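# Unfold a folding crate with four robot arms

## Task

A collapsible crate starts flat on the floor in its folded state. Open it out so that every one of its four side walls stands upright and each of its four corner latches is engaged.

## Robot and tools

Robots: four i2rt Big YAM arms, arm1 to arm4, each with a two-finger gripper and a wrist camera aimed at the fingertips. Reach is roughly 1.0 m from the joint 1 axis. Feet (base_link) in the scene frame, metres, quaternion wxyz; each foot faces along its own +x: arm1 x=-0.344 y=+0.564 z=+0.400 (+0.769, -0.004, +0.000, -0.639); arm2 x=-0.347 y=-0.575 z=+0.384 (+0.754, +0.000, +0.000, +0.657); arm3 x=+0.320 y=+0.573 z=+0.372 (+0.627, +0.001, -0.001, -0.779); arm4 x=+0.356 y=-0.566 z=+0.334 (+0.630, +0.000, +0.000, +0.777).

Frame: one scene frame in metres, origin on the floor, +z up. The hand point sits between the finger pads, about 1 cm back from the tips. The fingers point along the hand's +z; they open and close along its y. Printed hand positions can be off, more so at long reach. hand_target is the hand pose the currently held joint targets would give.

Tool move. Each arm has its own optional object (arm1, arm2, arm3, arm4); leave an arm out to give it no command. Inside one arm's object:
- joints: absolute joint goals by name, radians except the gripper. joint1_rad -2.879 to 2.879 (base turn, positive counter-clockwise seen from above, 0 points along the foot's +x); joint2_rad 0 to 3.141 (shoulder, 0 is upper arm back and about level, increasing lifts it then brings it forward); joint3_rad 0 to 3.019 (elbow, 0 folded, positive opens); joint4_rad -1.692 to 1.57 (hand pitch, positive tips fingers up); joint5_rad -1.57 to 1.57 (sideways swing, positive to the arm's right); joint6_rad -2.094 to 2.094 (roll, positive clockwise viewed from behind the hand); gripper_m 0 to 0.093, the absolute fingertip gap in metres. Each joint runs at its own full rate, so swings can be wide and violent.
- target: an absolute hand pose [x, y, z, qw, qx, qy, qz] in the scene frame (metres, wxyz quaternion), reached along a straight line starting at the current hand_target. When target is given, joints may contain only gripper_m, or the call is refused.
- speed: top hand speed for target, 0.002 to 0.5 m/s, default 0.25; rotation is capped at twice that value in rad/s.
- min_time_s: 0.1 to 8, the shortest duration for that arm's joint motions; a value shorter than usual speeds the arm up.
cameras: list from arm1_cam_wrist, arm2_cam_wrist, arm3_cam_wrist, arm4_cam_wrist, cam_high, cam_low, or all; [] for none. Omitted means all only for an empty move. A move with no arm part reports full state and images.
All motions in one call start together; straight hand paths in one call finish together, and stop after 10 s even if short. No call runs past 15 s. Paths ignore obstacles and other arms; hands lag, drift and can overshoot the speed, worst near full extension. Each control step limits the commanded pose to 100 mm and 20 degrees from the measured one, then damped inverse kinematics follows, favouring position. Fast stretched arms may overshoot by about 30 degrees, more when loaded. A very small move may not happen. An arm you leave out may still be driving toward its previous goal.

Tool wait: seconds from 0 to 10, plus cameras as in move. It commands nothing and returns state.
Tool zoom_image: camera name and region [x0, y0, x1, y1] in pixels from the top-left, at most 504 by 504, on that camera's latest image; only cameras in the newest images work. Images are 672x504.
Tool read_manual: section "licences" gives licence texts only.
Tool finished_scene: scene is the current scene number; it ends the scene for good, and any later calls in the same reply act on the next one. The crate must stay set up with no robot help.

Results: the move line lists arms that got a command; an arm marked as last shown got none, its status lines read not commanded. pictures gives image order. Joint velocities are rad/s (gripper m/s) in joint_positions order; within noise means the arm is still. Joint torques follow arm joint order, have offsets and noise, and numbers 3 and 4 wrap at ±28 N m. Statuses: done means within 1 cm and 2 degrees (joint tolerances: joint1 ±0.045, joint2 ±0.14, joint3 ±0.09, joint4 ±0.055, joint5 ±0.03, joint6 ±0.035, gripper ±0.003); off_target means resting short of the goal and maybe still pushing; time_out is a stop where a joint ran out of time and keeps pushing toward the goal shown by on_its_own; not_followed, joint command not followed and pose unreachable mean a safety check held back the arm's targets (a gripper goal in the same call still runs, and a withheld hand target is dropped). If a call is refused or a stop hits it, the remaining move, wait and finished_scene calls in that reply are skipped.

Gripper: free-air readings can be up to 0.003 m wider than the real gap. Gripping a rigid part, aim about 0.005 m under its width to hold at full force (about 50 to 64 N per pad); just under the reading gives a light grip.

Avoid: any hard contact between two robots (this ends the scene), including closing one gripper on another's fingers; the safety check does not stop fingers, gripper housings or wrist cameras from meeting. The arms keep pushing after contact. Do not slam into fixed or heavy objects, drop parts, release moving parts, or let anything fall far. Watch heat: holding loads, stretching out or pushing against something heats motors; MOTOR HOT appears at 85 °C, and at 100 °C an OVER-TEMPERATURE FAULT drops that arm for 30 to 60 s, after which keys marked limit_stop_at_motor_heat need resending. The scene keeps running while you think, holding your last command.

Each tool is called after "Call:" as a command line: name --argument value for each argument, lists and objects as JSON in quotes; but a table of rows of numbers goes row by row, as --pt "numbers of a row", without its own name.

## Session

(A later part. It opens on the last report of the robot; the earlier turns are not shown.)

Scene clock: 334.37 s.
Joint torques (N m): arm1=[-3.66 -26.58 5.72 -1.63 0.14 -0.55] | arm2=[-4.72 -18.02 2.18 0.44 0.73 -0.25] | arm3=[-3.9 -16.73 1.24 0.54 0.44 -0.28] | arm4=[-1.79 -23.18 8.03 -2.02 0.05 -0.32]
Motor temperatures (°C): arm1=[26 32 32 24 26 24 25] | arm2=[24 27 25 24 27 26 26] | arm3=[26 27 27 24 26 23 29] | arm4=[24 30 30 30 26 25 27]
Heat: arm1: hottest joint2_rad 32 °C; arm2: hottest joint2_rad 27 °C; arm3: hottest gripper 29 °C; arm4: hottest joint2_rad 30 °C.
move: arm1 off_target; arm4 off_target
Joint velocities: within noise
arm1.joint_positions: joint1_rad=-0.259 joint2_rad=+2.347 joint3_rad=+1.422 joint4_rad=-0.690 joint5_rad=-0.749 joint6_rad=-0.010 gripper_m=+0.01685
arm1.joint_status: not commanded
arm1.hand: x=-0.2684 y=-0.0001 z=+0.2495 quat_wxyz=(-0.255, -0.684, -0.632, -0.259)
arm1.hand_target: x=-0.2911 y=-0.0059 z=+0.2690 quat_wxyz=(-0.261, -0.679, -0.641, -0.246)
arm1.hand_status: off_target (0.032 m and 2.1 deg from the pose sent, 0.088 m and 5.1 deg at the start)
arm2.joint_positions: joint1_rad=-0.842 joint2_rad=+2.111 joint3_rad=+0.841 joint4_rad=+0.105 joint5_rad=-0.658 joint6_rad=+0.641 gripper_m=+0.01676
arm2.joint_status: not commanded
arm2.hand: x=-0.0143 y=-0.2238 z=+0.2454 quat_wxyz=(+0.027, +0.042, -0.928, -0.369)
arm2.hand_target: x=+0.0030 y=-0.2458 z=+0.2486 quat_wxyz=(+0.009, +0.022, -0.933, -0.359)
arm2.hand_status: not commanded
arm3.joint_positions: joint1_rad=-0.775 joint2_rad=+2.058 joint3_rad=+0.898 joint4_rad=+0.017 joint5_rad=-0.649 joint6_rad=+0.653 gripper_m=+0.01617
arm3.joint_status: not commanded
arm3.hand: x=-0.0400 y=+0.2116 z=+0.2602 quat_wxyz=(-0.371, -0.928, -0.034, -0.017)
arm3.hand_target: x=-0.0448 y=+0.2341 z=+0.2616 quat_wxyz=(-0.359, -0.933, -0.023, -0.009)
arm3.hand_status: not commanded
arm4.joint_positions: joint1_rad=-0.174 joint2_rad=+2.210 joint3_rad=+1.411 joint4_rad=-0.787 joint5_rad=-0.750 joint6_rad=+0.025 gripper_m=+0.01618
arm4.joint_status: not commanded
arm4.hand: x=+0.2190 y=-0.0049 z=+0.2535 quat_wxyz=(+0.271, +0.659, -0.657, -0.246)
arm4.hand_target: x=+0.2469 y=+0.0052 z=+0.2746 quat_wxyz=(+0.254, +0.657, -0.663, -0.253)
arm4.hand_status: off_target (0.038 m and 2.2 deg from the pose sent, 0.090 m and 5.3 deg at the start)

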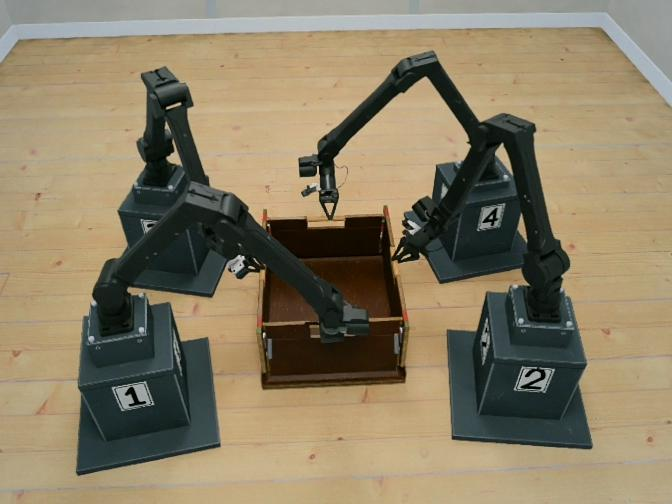

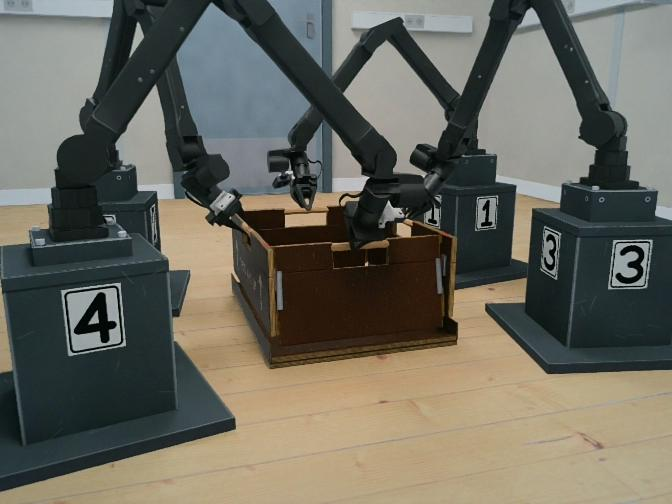

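Call:
move --arm1 '{"target": [-0.318, -0.004, 0.271, 0.2600, 0.6774, 0.6428, 0.2468], "speed": 0.06}' --arm4 '{"target": [0.279, 0.006, 0.277, 0.2534, 0.6601, -0.6601, -0.2534], "speed": 0.06}' --cameras '["cam_high", "cam_low"]'

Call:
zoom_image --camera "cam_low" --region '[210, 130, 490, 380]'

Call:
zoom_image --camera "cam_high" --region '[240, 200, 430, 400]'

Scene clock: 337.63 s.
Joint torques (N m): arm1=[-3.9 -25.99 5.85 -2.03 0.1 -0.53] | arm2=[-4.72 -18.02 2.19 0.46 0.75 -0.26] | arm3=[-3.84 -15.62 1.28 0.39 0.44 -0.25] | arm4=[-0.67 -22.48 9.11 -2.11 0.19 -0.27]
Motor temperatures (°C): arm1=[26 32 32 24 26 24 25] | arm2=[24 27 25 24 27 26 26] | arm3=[26 27 27 24 26 23 29] | arm4=[24 30 30 30 26 25 27]
Heat: arm1: hottest joint2_rad 32 °C; arm2: hottest joint2_rad 27 °C; arm3: hottest gripper 29 °C; arm4: hottest joint2_rad 30 °C.
move: arm1 off_target; arm4 off_target
Joint velocities: within noise
arm1.joint_positions: joint1_rad=-0.299 joint2_rad=+2.349 joint3_rad=+1.439 joint4_rad=-0.741 joint5_rad=-0.739 joint6_rad=-0.072 gripper_m=+0.01686
arm1.joint_status: not commanded
arm1.hand: x=-0.2920 y=-0.0004 z=+0.2519 quat_wxyz=(-0.254, -0.683, -0.636, -0.255)
arm1.hand_target: x=-0.3176 y=-0.0043 z=+0.2698 quat_wxyz=(-0.259, -0.678, -0.643, -0.244)
arm1.hand_status: off_target (0.032 m and 1.6 deg from the pose sent, 0.054 m and 2.1 deg at the start)
arm2.joint_positions: joint1_rad=-0.842 joint2_rad=+2.111 joint3_rad=+0.840 joint4_rad=+0.105 joint5_rad=-0.658 joint6_rad=+0.641 gripper_m=+0.01676
arm2.joint_status: not commanded
arm2.hand: x=-0.0150 y=-0.2243 z=+0.2451 quat_wxyz=(+0.028, +0.042, -0.928, -0.368)
arm2.hand_target: x=+0.0025 y=-0.2462 z=+0.2483 quat_wxyz=(+0.009, +0.022, -0.933, -0.358)
arm2.hand_status: not commanded
arm3: as last shown
arm3.hand_target: x=-0.0449 y=+0.2342 z=+0.2615 quat_wxyz=(-0.359, -0.933, -0.023, -0.009)
arm4.joint_positions: joint1_rad=-0.243 joint2_rad=+2.208 joint3_rad=+1.419 joint4_rad=-0.851 joint5_rad=-0.753 joint6_rad=-0.062 gripper_m=+0.01618
arm4.joint_status: not commanded
arm4.hand: x=+0.2573 y=-0.0058 z=+0.2572 quat_wxyz=(+0.271, +0.657, -0.658, -0.250)
arm4.hand_target: x=+0.2781 y=+0.0056 z=+0.2770 quat_wxyz=(+0.253, +0.660, -0.660, -0.254)
arm4.hand_status: off_target (0.032 m and 2.1 deg from the pose sent, 0.065 m and 2.2 deg at the start)

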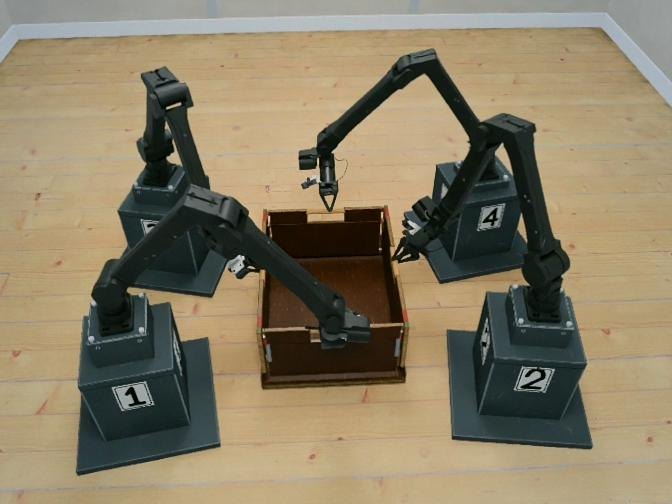

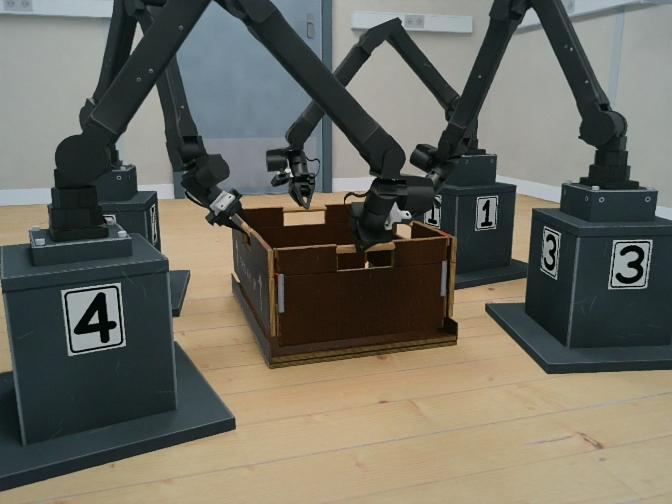

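Scaled by 1.800 from the camera's image (finer frame: 960x720).

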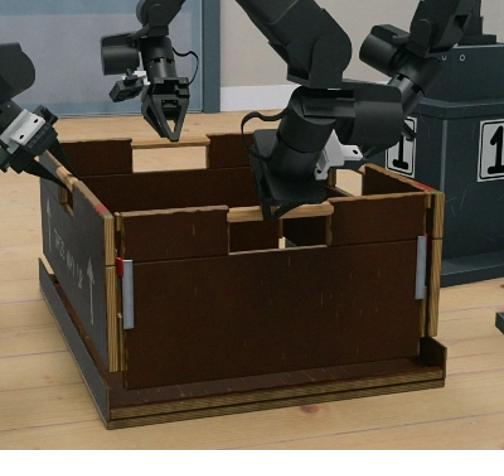

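Scaled by 2.520 from the camera's image (finer frame: 960x720).

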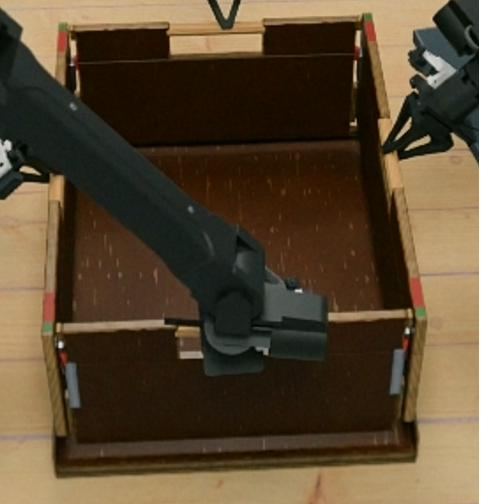

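Call:
zoom_image --camera "cam_low" --region '[255, 230, 325, 370]'

Call:
zoom_image --camera "cam_low" --region '[400, 210, 470, 350]'

Call:
zoom_image --camera "cam_high" --region '[250, 300, 300, 380]'

Call:
zoom_image --camera "cam_high" --region '[370, 300, 420, 380]'

Call:
zoom_image --camera "cam_high" --region '[250, 195, 400, 265]'

Scaled by 3.600 from the camera's image (finer frame: 960x720).

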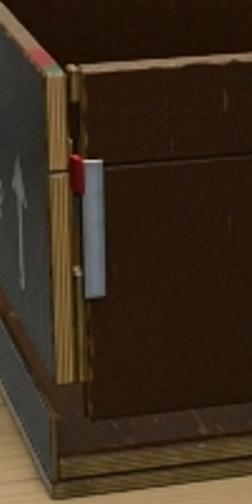

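Scaled by 3.600 from the camera's image (finer frame: 960x720).

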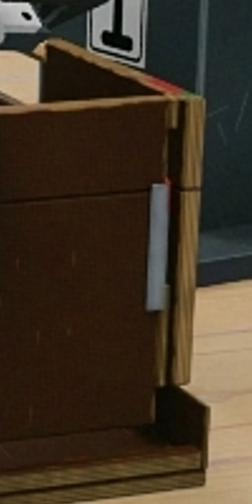

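Scaled by 6.300 from the camera's image (finer frame: 960x720).

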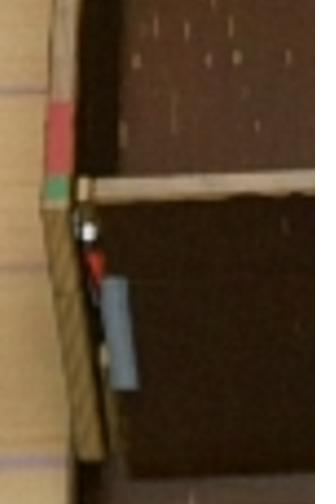

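Scaled by 6.300 from the camera's image (finer frame: 960x720).

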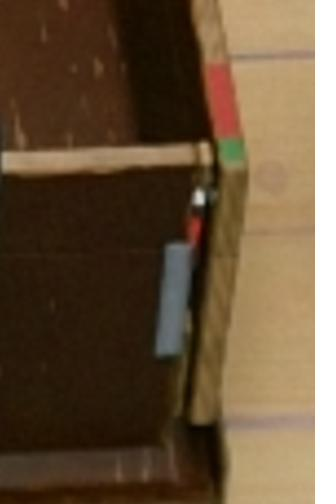

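Scaled by 3.360 from the camera's image (finer frame: 960x720).

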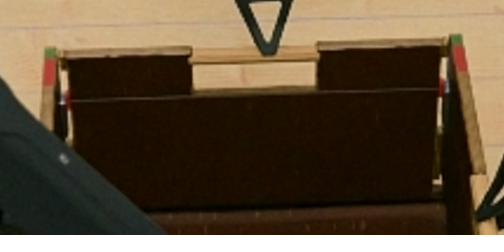

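Call:
move --arm1 '{"target": [-0.335, -0.003, 0.271, 0.2600, 0.6774, 0.6428, 0.2468], "speed": 0.05}' --arm4 '{"target": [0.290, 0.006, 0.277, 0.2534, 0.6601, -0.6601, -0.2534], "speed": 0.05}' --cameras '["cam_high", "cam_low", "arm1_cam_wrist", "arm2_cam_wrist", "arm3_cam_wrist", "arm4_cam_wrist"]'

Call:
zoom_image --camera "cam_low" --region '[210, 130, 490, 380]'

Call:
zoom_image --camera "cam_high" --region '[240, 200, 430, 400]'

Scene clock: 348.10 s.
Joint torques (N m): arm1=[-6.59 -25.52 5.68 -2.11 0.04 -0.68] | arm2=[-4.72 -18.02 2.17 0.46 0.75 -0.26] | arm3=[-4.01 -16.5 1.1 0.38 0.47 -0.31] | arm4=[-2.14 -22.12 9.32 -2.54 0.19 -0.41]
Motor temperatures (°C): arm1=[26 32 32 24 26 24 25] | arm2=[24 27 25 24 28 26 26] | arm3=[26 28 27 24 26 23 29] | arm4=[24 30 30 30 26 25 28]
Heat: arm1: hottest joint2_rad 32 °C; arm2: hottest joint5_rad 28 °C; arm3: hottest gripper 29 °C; arm4: hottest joint2_rad 30 °C.
move: arm1 off_target; arm4 off_target
Joint velocities: within noise
arm1.joint_positions: joint1_rad=-0.300 joint2_rad=+2.357 joint3_rad=+1.453 joint4_rad=-0.765 joint5_rad=-0.745 joint6_rad=-0.095 gripper_m=+0.01686
arm1.joint_status: not commanded
arm1.hand: x=-0.2921 y=-0.0005 z=+0.2520 quat_wxyz=(-0.254, -0.677, -0.640, -0.260)
arm1.hand_target: x=-0.3322 y=-0.0030 z=+0.2703 quat_wxyz=(-0.263, -0.678, -0.641, -0.247)
arm1.hand_status: off_target (0.047 m and 1.8 deg from the pose sent, 0.047 m and 1.6 deg at the start)
arm2, arm3: as last shown
arm4.joint_positions: joint1_rad=-0.243 joint2_rad=+2.208 joint3_rad=+1.423 joint4_rad=-0.859 joint5_rad=-0.750 joint6_rad=-0.071 gripper_m=+0.01618
arm4.joint_status: not commanded
arm4.hand: x=+0.2578 y=-0.0052 z=+0.2582 quat_wxyz=(+0.270, +0.660, -0.655, -0.250)
arm4.hand_target: x=+0.2892 y=+0.0057 z=+0.2764 quat_wxyz=(+0.253, +0.659, -0.661, -0.254)
arm4.hand_status: off_target (0.039 m and 2.0 deg from the pose sent, 0.040 m and 2.1 deg at the start)
pictures: arm1_cam_wrist, arm2_cam_wrist, arm3_cam_wrist, arm4_cam_wrist, cam_high, cam_low

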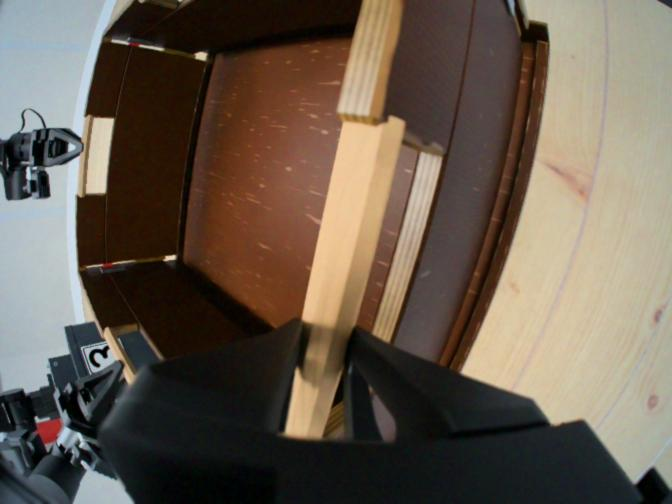

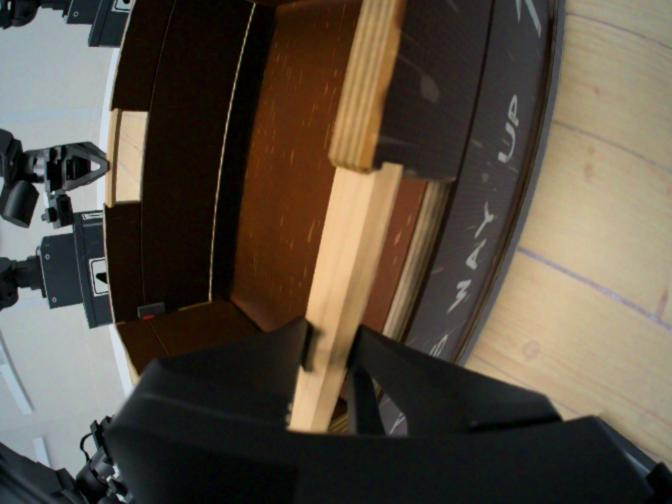

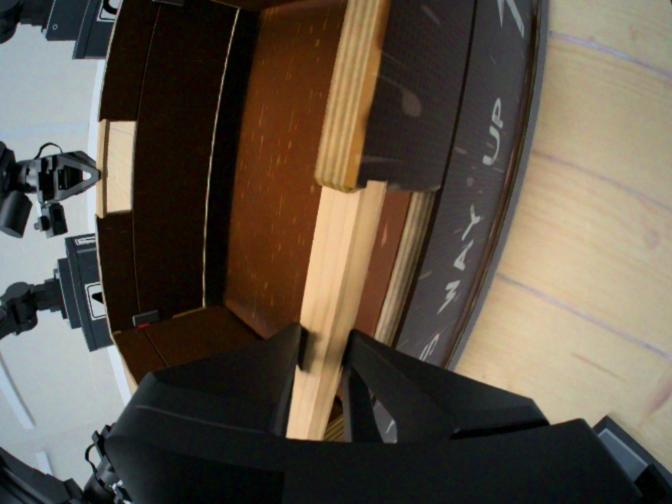

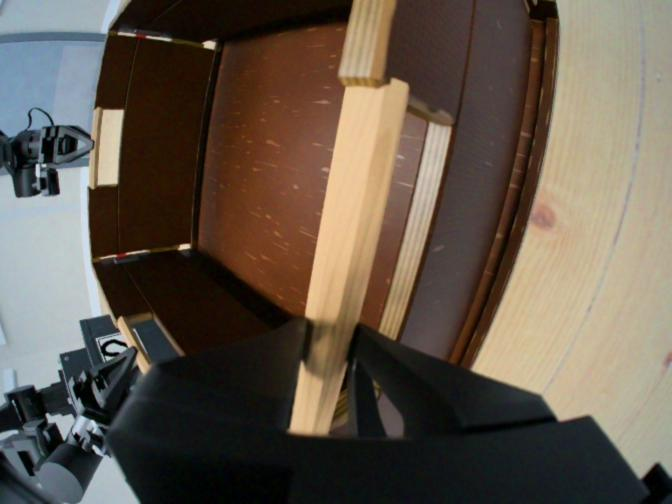

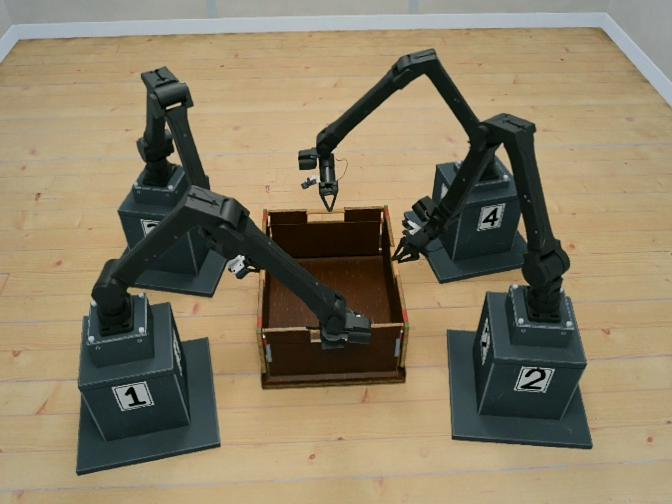

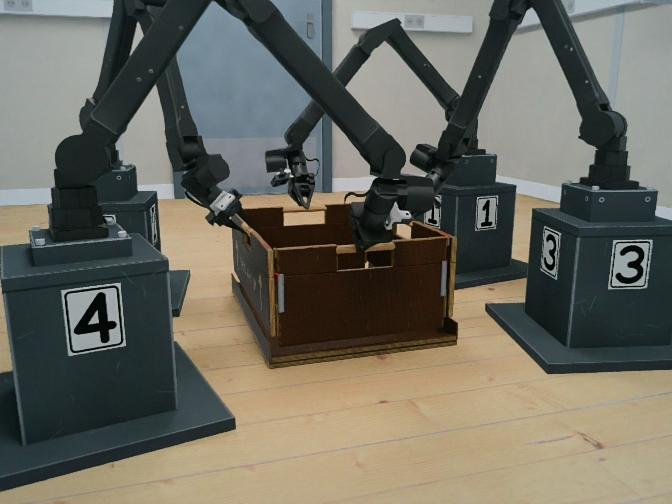

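Scaled by 1.800 from the camera's image (finer frame: 960x720).

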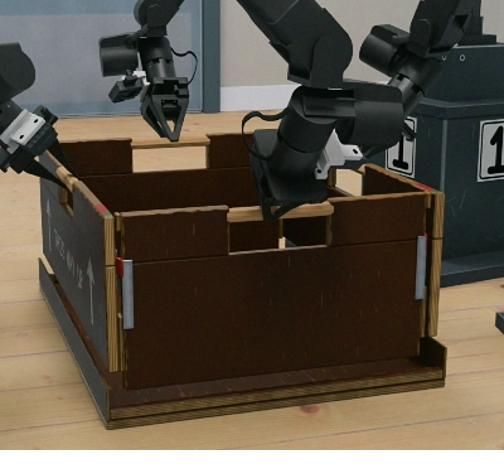

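Scaled by 2.520 from the camera's image (finer frame: 960x720).

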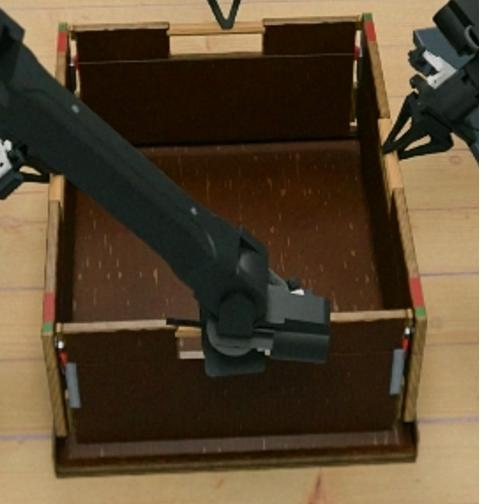

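Call:
zoom_image --camera "arm2_cam_wrist" --region '[90, 240, 260, 370]'

Call:
zoom_image --camera "arm1_cam_wrist" --region '[70, 10, 230, 130]'

Call:
zoom_image --camera "arm1_cam_wrist" --region '[60, 220, 220, 340]'

Call:
zoom_image --camera "arm4_cam_wrist" --region '[80, 10, 240, 130]'

Call:
zoom_image --camera "arm4_cam_wrist" --region '[80, 200, 240, 320]'

Call:
zoom_image --camera "arm3_cam_wrist" --region '[90, 260, 250, 380]'

Scaled by 2.965 from the camera's image (finer frame: 960x720).

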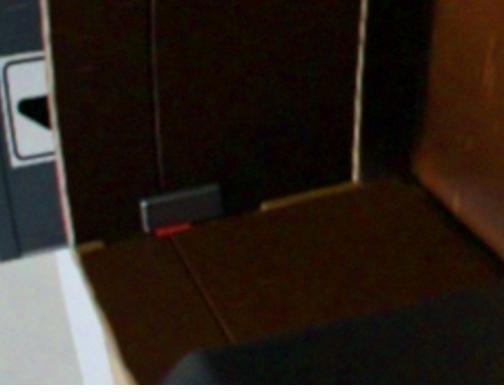

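Scaled by 3.150 from the camera's image (finer frame: 960x720).

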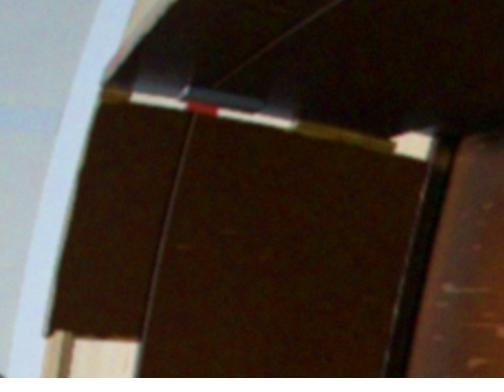

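Scaled by 3.150 from the camera's image (finer frame: 960x720).

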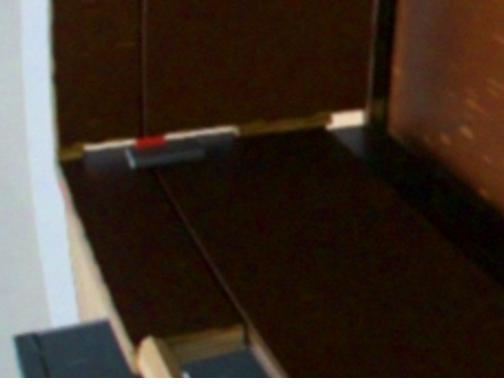

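Scaled by 3.150 from the camera's image (finer frame: 960x720).

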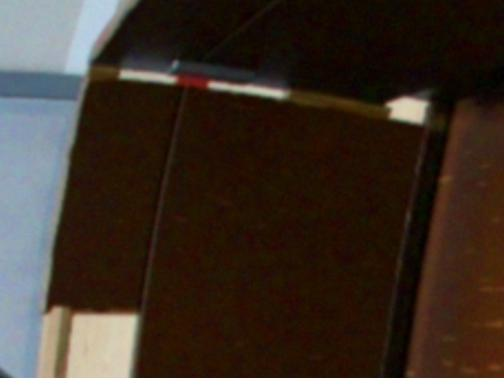

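Scaled by 3.150 from the camera's image (finer frame: 960x720).

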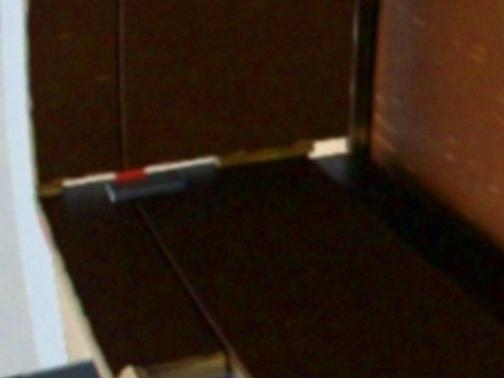

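Scaled by 3.150 from the camera's image (finer frame: 960x720).

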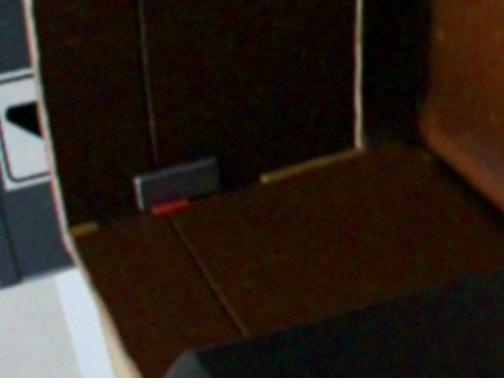

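Call:
move --arm1 '{"target": [-0.270, -0.003, 0.270, 0.2600, 0.6774, 0.6428, 0.2468], "speed": 0.05}' --arm4 '{"target": [0.230, 0.006, 0.276, 0.2534, 0.6601, -0.6601, -0.2534], "speed": 0.05}' --cameras '["cam_high", "cam_low", "arm1_cam_wrist", "arm4_cam_wrist"]'

Call:
zoom_image --camera "cam_low" --region '[210, 130, 490, 380]'

Call:
zoom_image --camera "cam_high" --region '[240, 200, 430, 400]'

Scene clock: 356.37 s.
Joint torques (N m): arm1=[1.85 -26.11 4.23 0.42 -0.32 0.07] | arm2=[-4.72 -17.96 2.19 0.44 0.75 -0.26] | arm3=[-3.9 -16.56 1.4 0.35 0.45 -0.29] | arm4=[4.07 -22.59 7.46 0.66 -0.34 0.44]
Motor temperatures (°C): arm1=[26 32 32 24 26 24 25] | arm2=[24 27 25 24 28 26 26] | arm3=[26 28 27 24 26 23 29] | arm4=[24 30 31 30 26 25 28]
Heat: arm1: hottest joint2_rad 32 °C; arm2: hottest joint5_rad 28 °C; arm3: hottest gripper 29 °C; arm4: hottest joint3_rad 31 °C.
move: arm1 off_target; arm4 off_target
Joint velocities: within noise
arm1.joint_positions: joint1_rad=-0.289 joint2_rad=+2.338 joint3_rad=+1.419 joint4_rad=-0.703 joint5_rad=-0.729 joint6_rad=-0.030 gripper_m=+0.01686
arm1.joint_status: not commanded
arm1.hand: x=-0.2881 y=-0.0004 z=+0.2517 quat_wxyz=(-0.253, -0.691, -0.630, -0.249)
arm1.hand_target: x=-0.2769 y=-0.0033 z=+0.2688 quat_wxyz=(-0.258, -0.682, -0.640, -0.243)
arm1.hand_status: off_target (0.026 m and 2.3 deg from the pose sent, 0.029 m and 1.8 deg at the start)
arm2, arm3: as last shown
arm4.joint_positions: joint1_rad=-0.231 joint2_rad=+2.200 joint3_rad=+1.414 joint4_rad=-0.836 joint5_rad=-0.732 joint6_rad=-0.027 gripper_m=+0.01618
arm4.joint_status: not commanded
arm4.hand: x=+0.2533 y=-0.0048 z=+0.2575 quat_wxyz=(+0.264, +0.655, -0.666, -0.243)
arm4.hand_target: x=+0.2372 y=+0.0045 z=+0.2745 quat_wxyz=(+0.252, +0.660, -0.662, -0.250)
arm4.hand_status: off_target (0.032 m and 1.9 deg from the pose sent, 0.035 m and 2.0 deg at the start)
pictures: arm1_cam_wrist, arm4_cam_wrist, cam_high, cam_low

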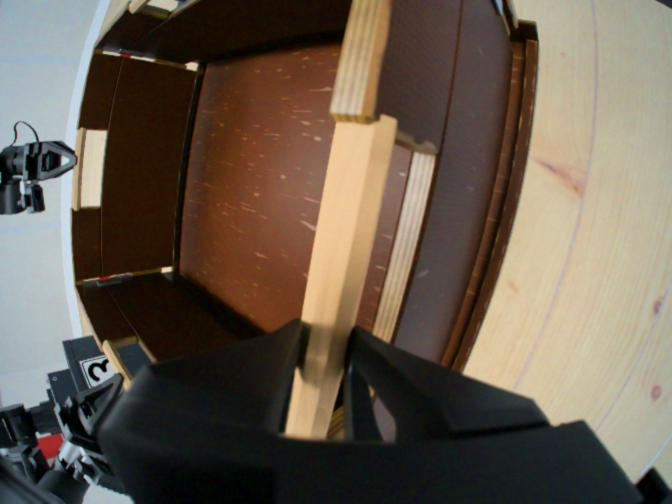

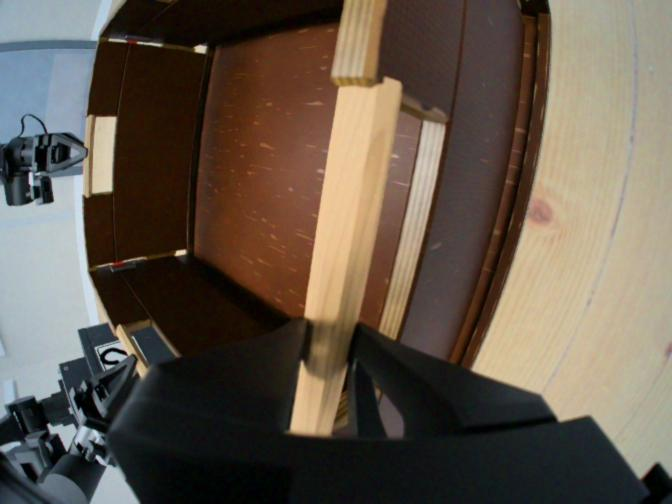

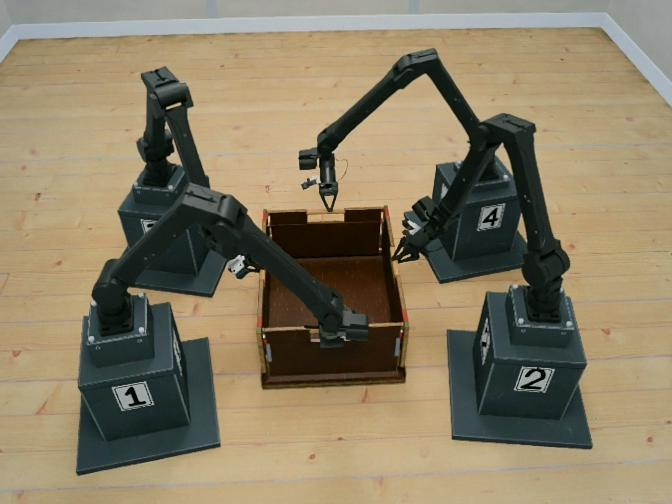

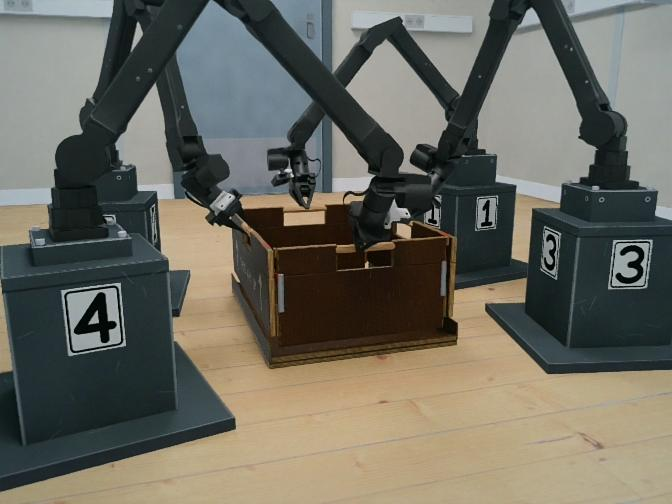

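Scaled by 1.800 from the camera's image (finer frame: 960x720).

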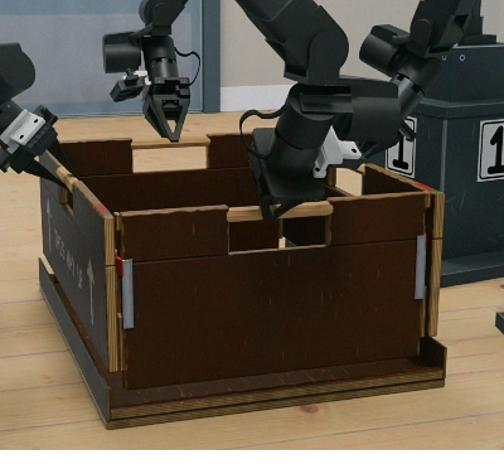

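Scaled by 2.520 from the camera's image (finer frame: 960x720).

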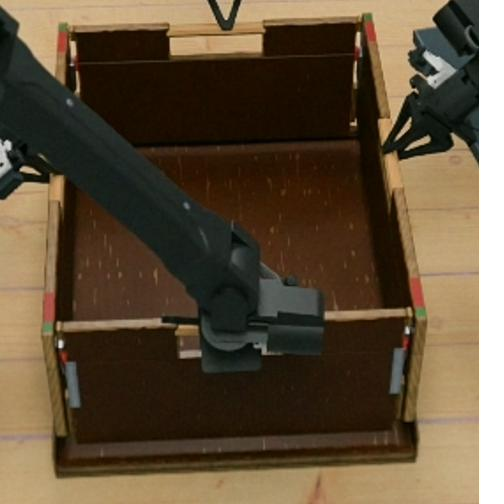

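Call:
move --arm1 '{"target": [-0.250, -0.003, 0.270, 0.2600, 0.6774, 0.6428, 0.2468], "speed": 0.05}' --arm4 '{"target": [0.210, 0.006, 0.276, 0.2534, 0.6601, -0.6601, -0.2534], "speed": 0.05}'

Scene clock: 358.77 s.
Joint torques (N m): arm1=[5.48 -26.17 4.49 0.59 -0.9 0.13] | arm2=[-4.66 -18.08 2.17 0.46 0.75 -0.26] | arm3=[-3.6 -16.5 1.31 0.34 0.43 -0.24] | arm4=[7 -22.01 8.01 1.31 -0.98 0.65]
Motor temperatures (°C): arm1=[26 32 32 24 26 24 25] | arm2=[24 27 25 24 28 26 26] | arm3=[26 28 27 24 26 23 29] | arm4=[24 30 30 30 26 25 28]
Heat: arm1: hottest joint2_rad 32 °C; arm2: hottest joint5_rad 28 °C; arm3: hottest gripper 29 °C; arm4: hottest joint2_rad 30 °C.
move: arm1 off_target; arm4 off_target
Joint velocities: within noise
arm1.joint_positions: joint1_rad=-0.286 joint2_rad=+2.330 joint3_rad=+1.402 joint4_rad=-0.672 joint5_rad=-0.726 joint6_rad=-0.001 gripper_m=+0.01686
arm1.joint_status: not commanded
arm1.hand: x=-0.2867 y=+0.0000 z=+0.2514 quat_wxyz=(-0.255, -0.697, -0.624, -0.244)
arm1.hand_target: x=-0.2512 y=-0.0011 z=+0.2688 quat_wxyz=(-0.258, -0.678, -0.642, -0.249)
arm1.hand_status: off_target (0.041 m and 3.1 deg from the pose sent, 0.042 m and 2.3 deg at the start)
arm2, arm3: as last shown
arm4.joint_positions: joint1_rad=-0.225 joint2_rad=+2.190 joint3_rad=+1.400 joint4_rad=-0.808 joint5_rad=-0.719 joint6_rad=+0.007 gripper_m=+0.01618
arm4.joint_status: not commanded
arm4.hand: x=+0.2515 y=-0.0042 z=+0.2580 quat_wxyz=(+0.257, +0.650, -0.673, -0.241)
arm4.hand_target: x=+0.2113 y=+0.0046 z=+0.2764 quat_wxyz=(+0.254, +0.661, -0.659, -0.253)
arm4.hand_status: off_target (0.046 m and 2.4 deg from the pose sent, 0.048 m and 1.9 deg at the start)
pictures: none

Call:
move --arm1 '{"target": [-0.290, -0.002, 0.268, 0.2600, 0.6774, 0.6428, 0.2468], "speed": 0.05}' --arm4 '{"target": [0.255, 0.002, 0.274, 0.2534, 0.6601, -0.6601, -0.2534], "speed": 0.05}' --arm3 '{"target": [-0.044, 0.218, 0.262, 0.3584, 0.9333, 0.022, 0.0085], "speed": 0.05}' --arm2 '{"target": [0.0, -0.232, 0.249, -0.0085, -0.022, 0.9333, 0.3584], "speed": 0.05}' --cameras '["arm1_cam_wrist", "arm4_cam_wrist"]'

Call:
zoom_image --camera "arm1_cam_wrist" --region '[60, 0, 240, 130]'

Call:
zoom_image --camera "arm1_cam_wrist" --region '[60, 220, 220, 340]'

Call:
zoom_image --camera "arm4_cam_wrist" --region '[70, 0, 250, 130]'

Call:
zoom_image --camera "arm4_cam_wrist" --region '[70, 200, 230, 320]'

Scene clock: 363.57 s.
Joint torques (N m): arm1=[-0.38 -24.7 5.82 -1.61 -0.79 -0.38] | arm2=[-1.9 -17.79 2.91 1.03 1.19 -0.03] | arm3=[-1.32 -15.91 2.7 0.83 0.81 0.03] | arm4=[1.44 -21.42 8.46 -1.01 -0.85 -0.11]
Motor temperatures (°C): arm1=[26 32 32 24 26 24 25] | arm2=[24 27 25 24 28 26 26] | arm3=[26 28 27 24 26 23 29] | arm4=[24 30 30 30 27 25 28]
Heat: arm1: hottest joint2_rad 32 °C; arm2: hottest joint5_rad 28 °C; arm3: hottest gripper 29 °C; arm4: hottest joint2_rad 30 °C.
move: arm1 off_target; arm2 off_target; arm3 done; arm4 off_target
Joint velocities: within noise
arm1.joint_positions: joint1_rad=-0.289 joint2_rad=+2.332 joint3_rad=+1.407 joint4_rad=-0.683 joint5_rad=-0.726 joint6_rad=-0.027 gripper_m=+0.01686
arm1.joint_status: not commanded
arm1.hand: x=-0.2884 y=+0.0001 z=+0.2517 quat_wxyz=(-0.256, -0.690, -0.631, -0.243)
arm1.hand_target: x=-0.2904 y=-0.0034 z=+0.2676 quat_wxyz=(-0.262, -0.677, -0.643, -0.244)
arm1.hand_status: off_target (0.017 m and 2.1 deg from the pose sent, 0.017 m and 3.1 deg at the start)
arm2.joint_positions: joint1_rad=-0.841 joint2_rad=+2.111 joint3_rad=+0.840 joint4_rad=+0.105 joint5_rad=-0.655 joint6_rad=+0.660 gripper_m=+0.01676
arm2.joint_status: not commanded
arm2.hand: x=-0.0152 y=-0.2241 z=+0.2448 quat_wxyz=(+0.030, +0.034, -0.929, -0.367)
arm2.hand_target: x=-0.0001 y=-0.2321 z=+0.2489 quat_wxyz=(+0.009, +0.021, -0.933, -0.359)
arm2.hand_status: off_target (0.018 m and 3.1 deg from the pose sent, 0.017 m and 3.4 deg at the start)
arm3.joint_positions: joint1_rad=-0.773 joint2_rad=+2.056 joint3_rad=+0.898 joint4_rad=+0.017 joint5_rad=-0.646 joint6_rad=+0.662 gripper_m=+0.01617
arm3.joint_status: not commanded
arm3.hand: x=-0.0401 y=+0.2111 z=+0.2607 quat_wxyz=(-0.370, -0.928, -0.030, -0.018)
arm3.hand_target: x=-0.0441 y=+0.2179 z=+0.2624 quat_wxyz=(-0.359, -0.933, -0.022, -0.009)
arm3.hand_status: done (0.008 m and 2.0 deg from the pose sent, 0.008 m and 2.2 deg at the start)
arm4.joint_positions: joint1_rad=-0.230 joint2_rad=+2.190 joint3_rad=+1.399 joint4_rad=-0.812 joint5_rad=-0.724 joint6_rad=-0.016 gripper_m=+0.01618
arm4.joint_status: not commanded
arm4.hand: x=+0.2534 y=-0.0050 z=+0.2581 quat_wxyz=(+0.256, +0.655, -0.667, -0.245)
arm4.hand_target: x=+0.2547 y=+0.0032 z=+0.2735 quat_wxyz=(+0.252, +0.659, -0.661, -0.255)
arm4.hand_status: off_target (0.017 m and 1.4 deg from the pose sent, 0.018 m and 2.4 deg at the start)

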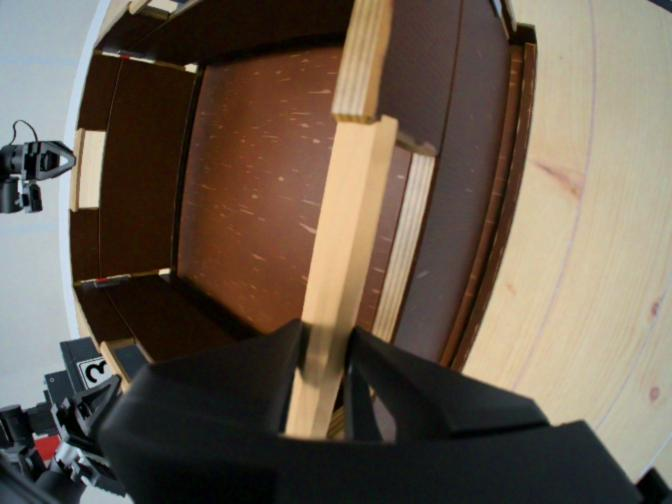

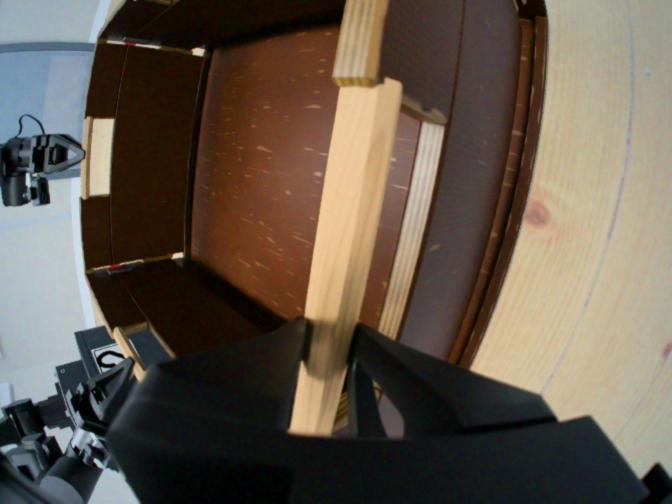

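Scaled by 2.800 from the camera's image (finer frame: 960x720).

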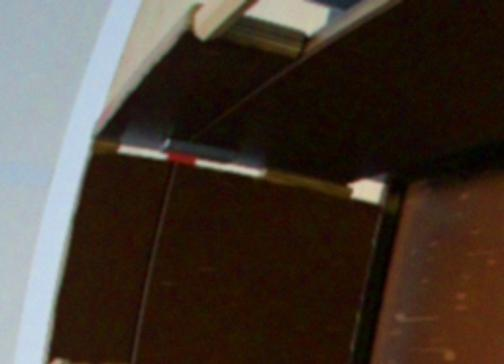

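Scaled by 3.150 from the camera's image (finer frame: 960x720).

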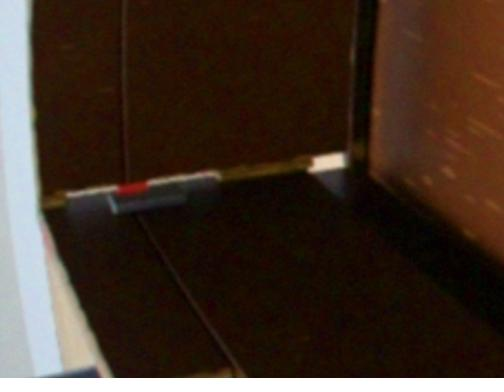

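Scaled by 2.800 from the camera's image (finer frame: 960x720).

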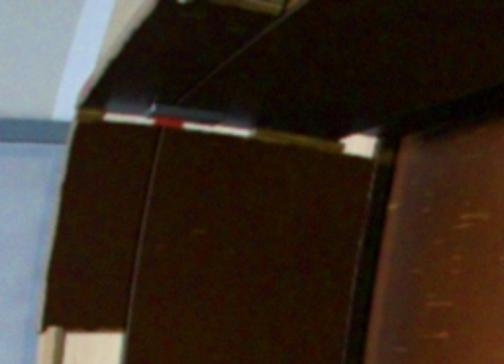

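Scaled by 3.150 from the camera's image (finer frame: 960x720).

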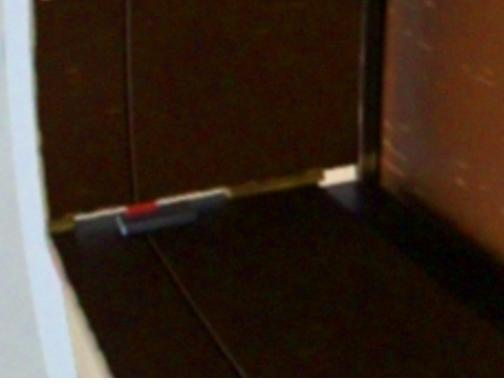

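Call:
move --arm1 '{"joints": {"gripper_m": 0.05}}' --arm4 '{"joints": {"gripper_m": 0.05}}' --cameras '["cam_high", "cam_low"]'

Call:
zoom_image --camera "cam_low" --region '[210, 130, 490, 380]'

Call:
zoom_image --camera "cam_high" --region '[240, 200, 430, 400]'

Scene clock: 365.70 s.
Joint torques (N m): arm1=[-0.91 -23.71 5.87 -0.02 -0.45 -0.08] | arm2=[-1.9 -17.67 2.92 1.05 1.19 -0.04] | arm3=[-1.49 -15.62 2.58 0.98 0.79 0.06] | arm4=[1.61 -19.96 8.76 -0.57 -0.62 -0.12]
Motor temperatures (°C): arm1=[26 32 32 24 26 24 25] | arm2=[24 27 25 24 28 26 26] | arm3=[26 28 27 24 26 23 29] | arm4=[24 30 30 30 27 25 28]
Heat: arm1: hottest joint2_rad 32 °C; arm2: hottest joint5_rad 28 °C; arm3: hottest gripper 29 °C; arm4: hottest joint2_rad 30 °C.
move: arm1 done; arm4 done
Joint velocities: within noise
arm1.joint_positions: joint1_rad=-0.283 joint2_rad=+2.321 joint3_rad=+1.407 joint4_rad=-0.730 joint5_rad=-0.734 joint6_rad=-0.059 gripper_m=+0.04997
arm1.joint_status: all done
arm1.hand: x=-0.2833 y=+0.0070 z=+0.2587 quat_wxyz=(-0.250, -0.682, -0.638, -0.255)
arm1.hand_target: x=-0.2868 y=-0.0016 z=+0.2685 quat_wxyz=(-0.259, -0.676, -0.644, -0.247)
arm1.hand_status: not commanded
arm2, arm3: as last shown
arm4.joint_positions: joint1_rad=-0.230 joint2_rad=+2.173 joint3_rad=+1.400 joint4_rad=-0.828 joint5_rad=-0.732 joint6_rad=-0.013 gripper_m=+0.04995
arm4.joint_status: all done
arm4.hand: x=+0.2524 y=-0.0043 z=+0.2686 quat_wxyz=(+0.259, +0.653, -0.667, -0.248)
arm4.hand_target: x=+0.2540 y=+0.0024 z=+0.2740 quat_wxyz=(+0.254, +0.657, -0.662, -0.253)
arm4.hand_status: not commanded

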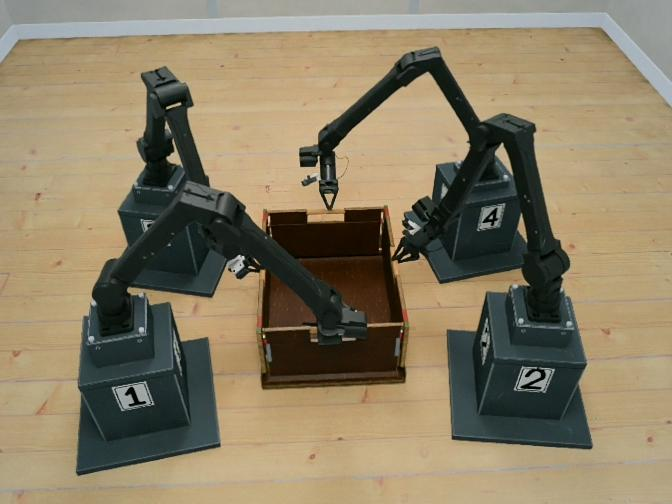

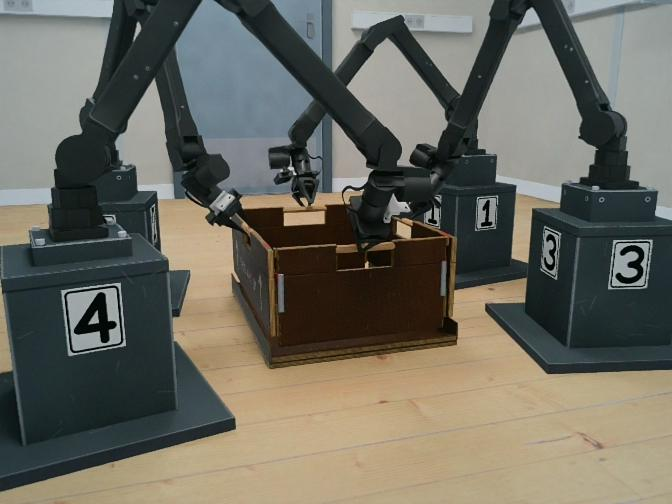

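Scaled by 1.800 from the camera's image (finer frame: 960x720).

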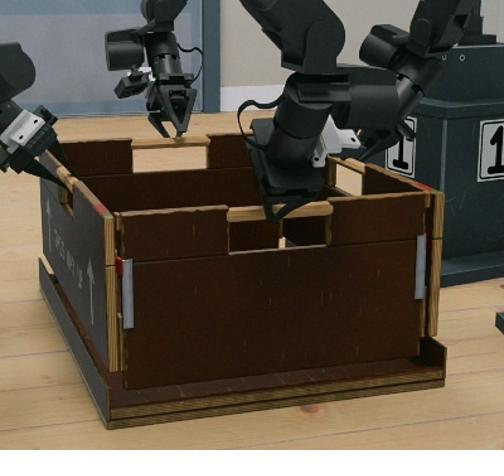

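Scaled by 2.520 from the camera's image (finer frame: 960x720).

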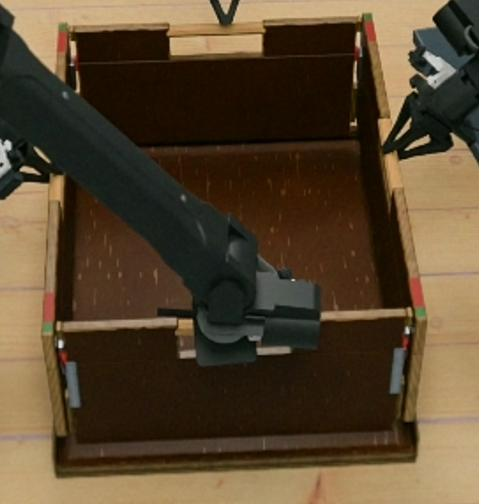

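Call:
move --arm1 '{"target": [-0.365, 0.005, 0.36, 0.2600, 0.6774, 0.6428, 0.2468], "speed": 0.2}' --arm4 '{"target": [0.335, 0.0, 0.37, 0.2534, 0.6601, -0.6601, -0.2534], "speed": 0.2}' --arm2 '{"joints": {"gripper_m": 0.05}}' --arm3 '{"joints": {"gripper_m": 0.05}}' --cameras '["cam_high", "cam_low"]'

Call:
zoom_image --camera "cam_high" --region '[240, 200, 430, 400]'

Scene clock: 373.03 s.
Joint torques (N m): arm1=[0.44 -22.3 8.69 -0.31 -0.25 -0.11] | arm2=[-0.44 -17.67 3.02 1.03 -0.21 -0.04] | arm3=[-1.03 -15.21 2.55 0.81 -0.07 0.03] | arm4=[2.14 -18.37 11.28 -0.83 -0.42 -0.2]
Motor temperatures (°C): arm1=[26 33 32 24 26 24 25] | arm2=[24 27 25 24 28 26 26] | arm3=[26 28 27 24 26 23 29] | arm4=[24 31 30 30 27 25 27]
Heat: arm1: hottest joint2_rad 33 °C; arm2: hottest joint5_rad 28 °C; arm3: hottest gripper 29 °C; arm4: hottest joint2_rad 31 °C.
move: arm1 off_target; arm2 done; arm3 done; arm4 off_target
Joint velocities: within noise
arm1.joint_positions: joint1_rad=-0.424 joint2_rad=+2.176 joint3_rad=+1.430 joint4_rad=-1.039 joint5_rad=-0.725 joint6_rad=-0.239 gripper_m=+0.04997
arm1.joint_status: not commanded
arm1.hand: x=-0.3587 y=+0.0217 z=+0.3478 quat_wxyz=(-0.250, -0.684, -0.632, -0.264)
arm1.hand_target: x=-0.3616 y=+0.0052 z=+0.3595 quat_wxyz=(-0.259, -0.676, -0.644, -0.249)
arm1.hand_status: off_target (0.022 m and 2.8 deg from the pose sent, 0.130 m and 1.6 deg at the start)
arm2.joint_positions: joint1_rad=-0.864 joint2_rad=+2.110 joint3_rad=+0.838 joint4_rad=+0.105 joint5_rad=-0.613 joint6_rad=+0.660 gripper_m=+0.04989
arm2.joint_status: all done
arm2.hand: x=-0.0030 y=-0.2360 z=+0.2412 quat_wxyz=(+0.014, +0.019, -0.936, -0.352)
arm2.hand_target: x=+0.0030 y=-0.2350 z=+0.2485 quat_wxyz=(+0.005, +0.018, -0.934, -0.356)
arm2.hand_status: not commanded
arm3.joint_positions: joint1_rad=-0.785 joint2_rad=+2.055 joint3_rad=+0.898 joint4_rad=+0.017 joint5_rad=-0.612 joint6_rad=+0.662 gripper_m=+0.04990
arm3.joint_status: all done
arm3.hand: x=-0.0486 y=+0.2186 z=+0.2582 quat_wxyz=(-0.358, -0.933, -0.021, -0.005)
arm3.hand_target: x=-0.0489 y=+0.2230 z=+0.2611 quat_wxyz=(-0.356, -0.934, -0.016, -0.004)
arm3.hand_status: not commanded
arm4.joint_positions: joint1_rad=-0.371 joint2_rad=+2.044 joint3_rad=+1.475 joint4_rad=-1.170 joint5_rad=-0.725 joint6_rad=-0.203 gripper_m=+0.04995
arm4.joint_status: not commanded
arm4.hand: x=+0.3306 y=-0.0123 z=+0.3641 quat_wxyz=(+0.265, +0.651, -0.667, -0.247)
arm4.hand_target: x=+0.3300 y=-0.0004 z=+0.3698 quat_wxyz=(+0.255, +0.662, -0.657, -0.253)
arm4.hand_status: off_target (0.014 m and 2.0 deg from the pose sent, 0.131 m and 1.4 deg at the start)

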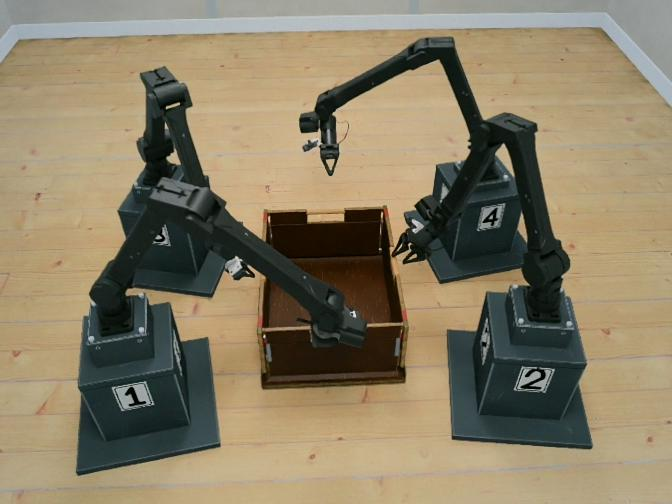

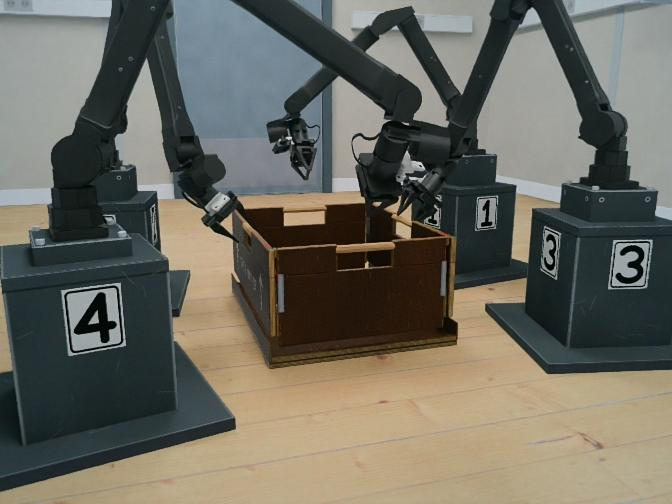

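Scaled by 2.520 from the camera's image (finer frame: 960x720).

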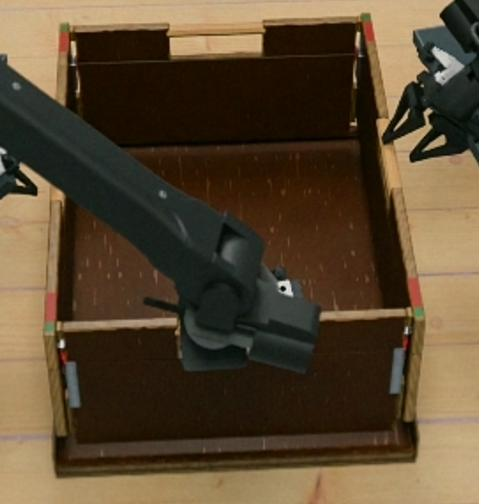

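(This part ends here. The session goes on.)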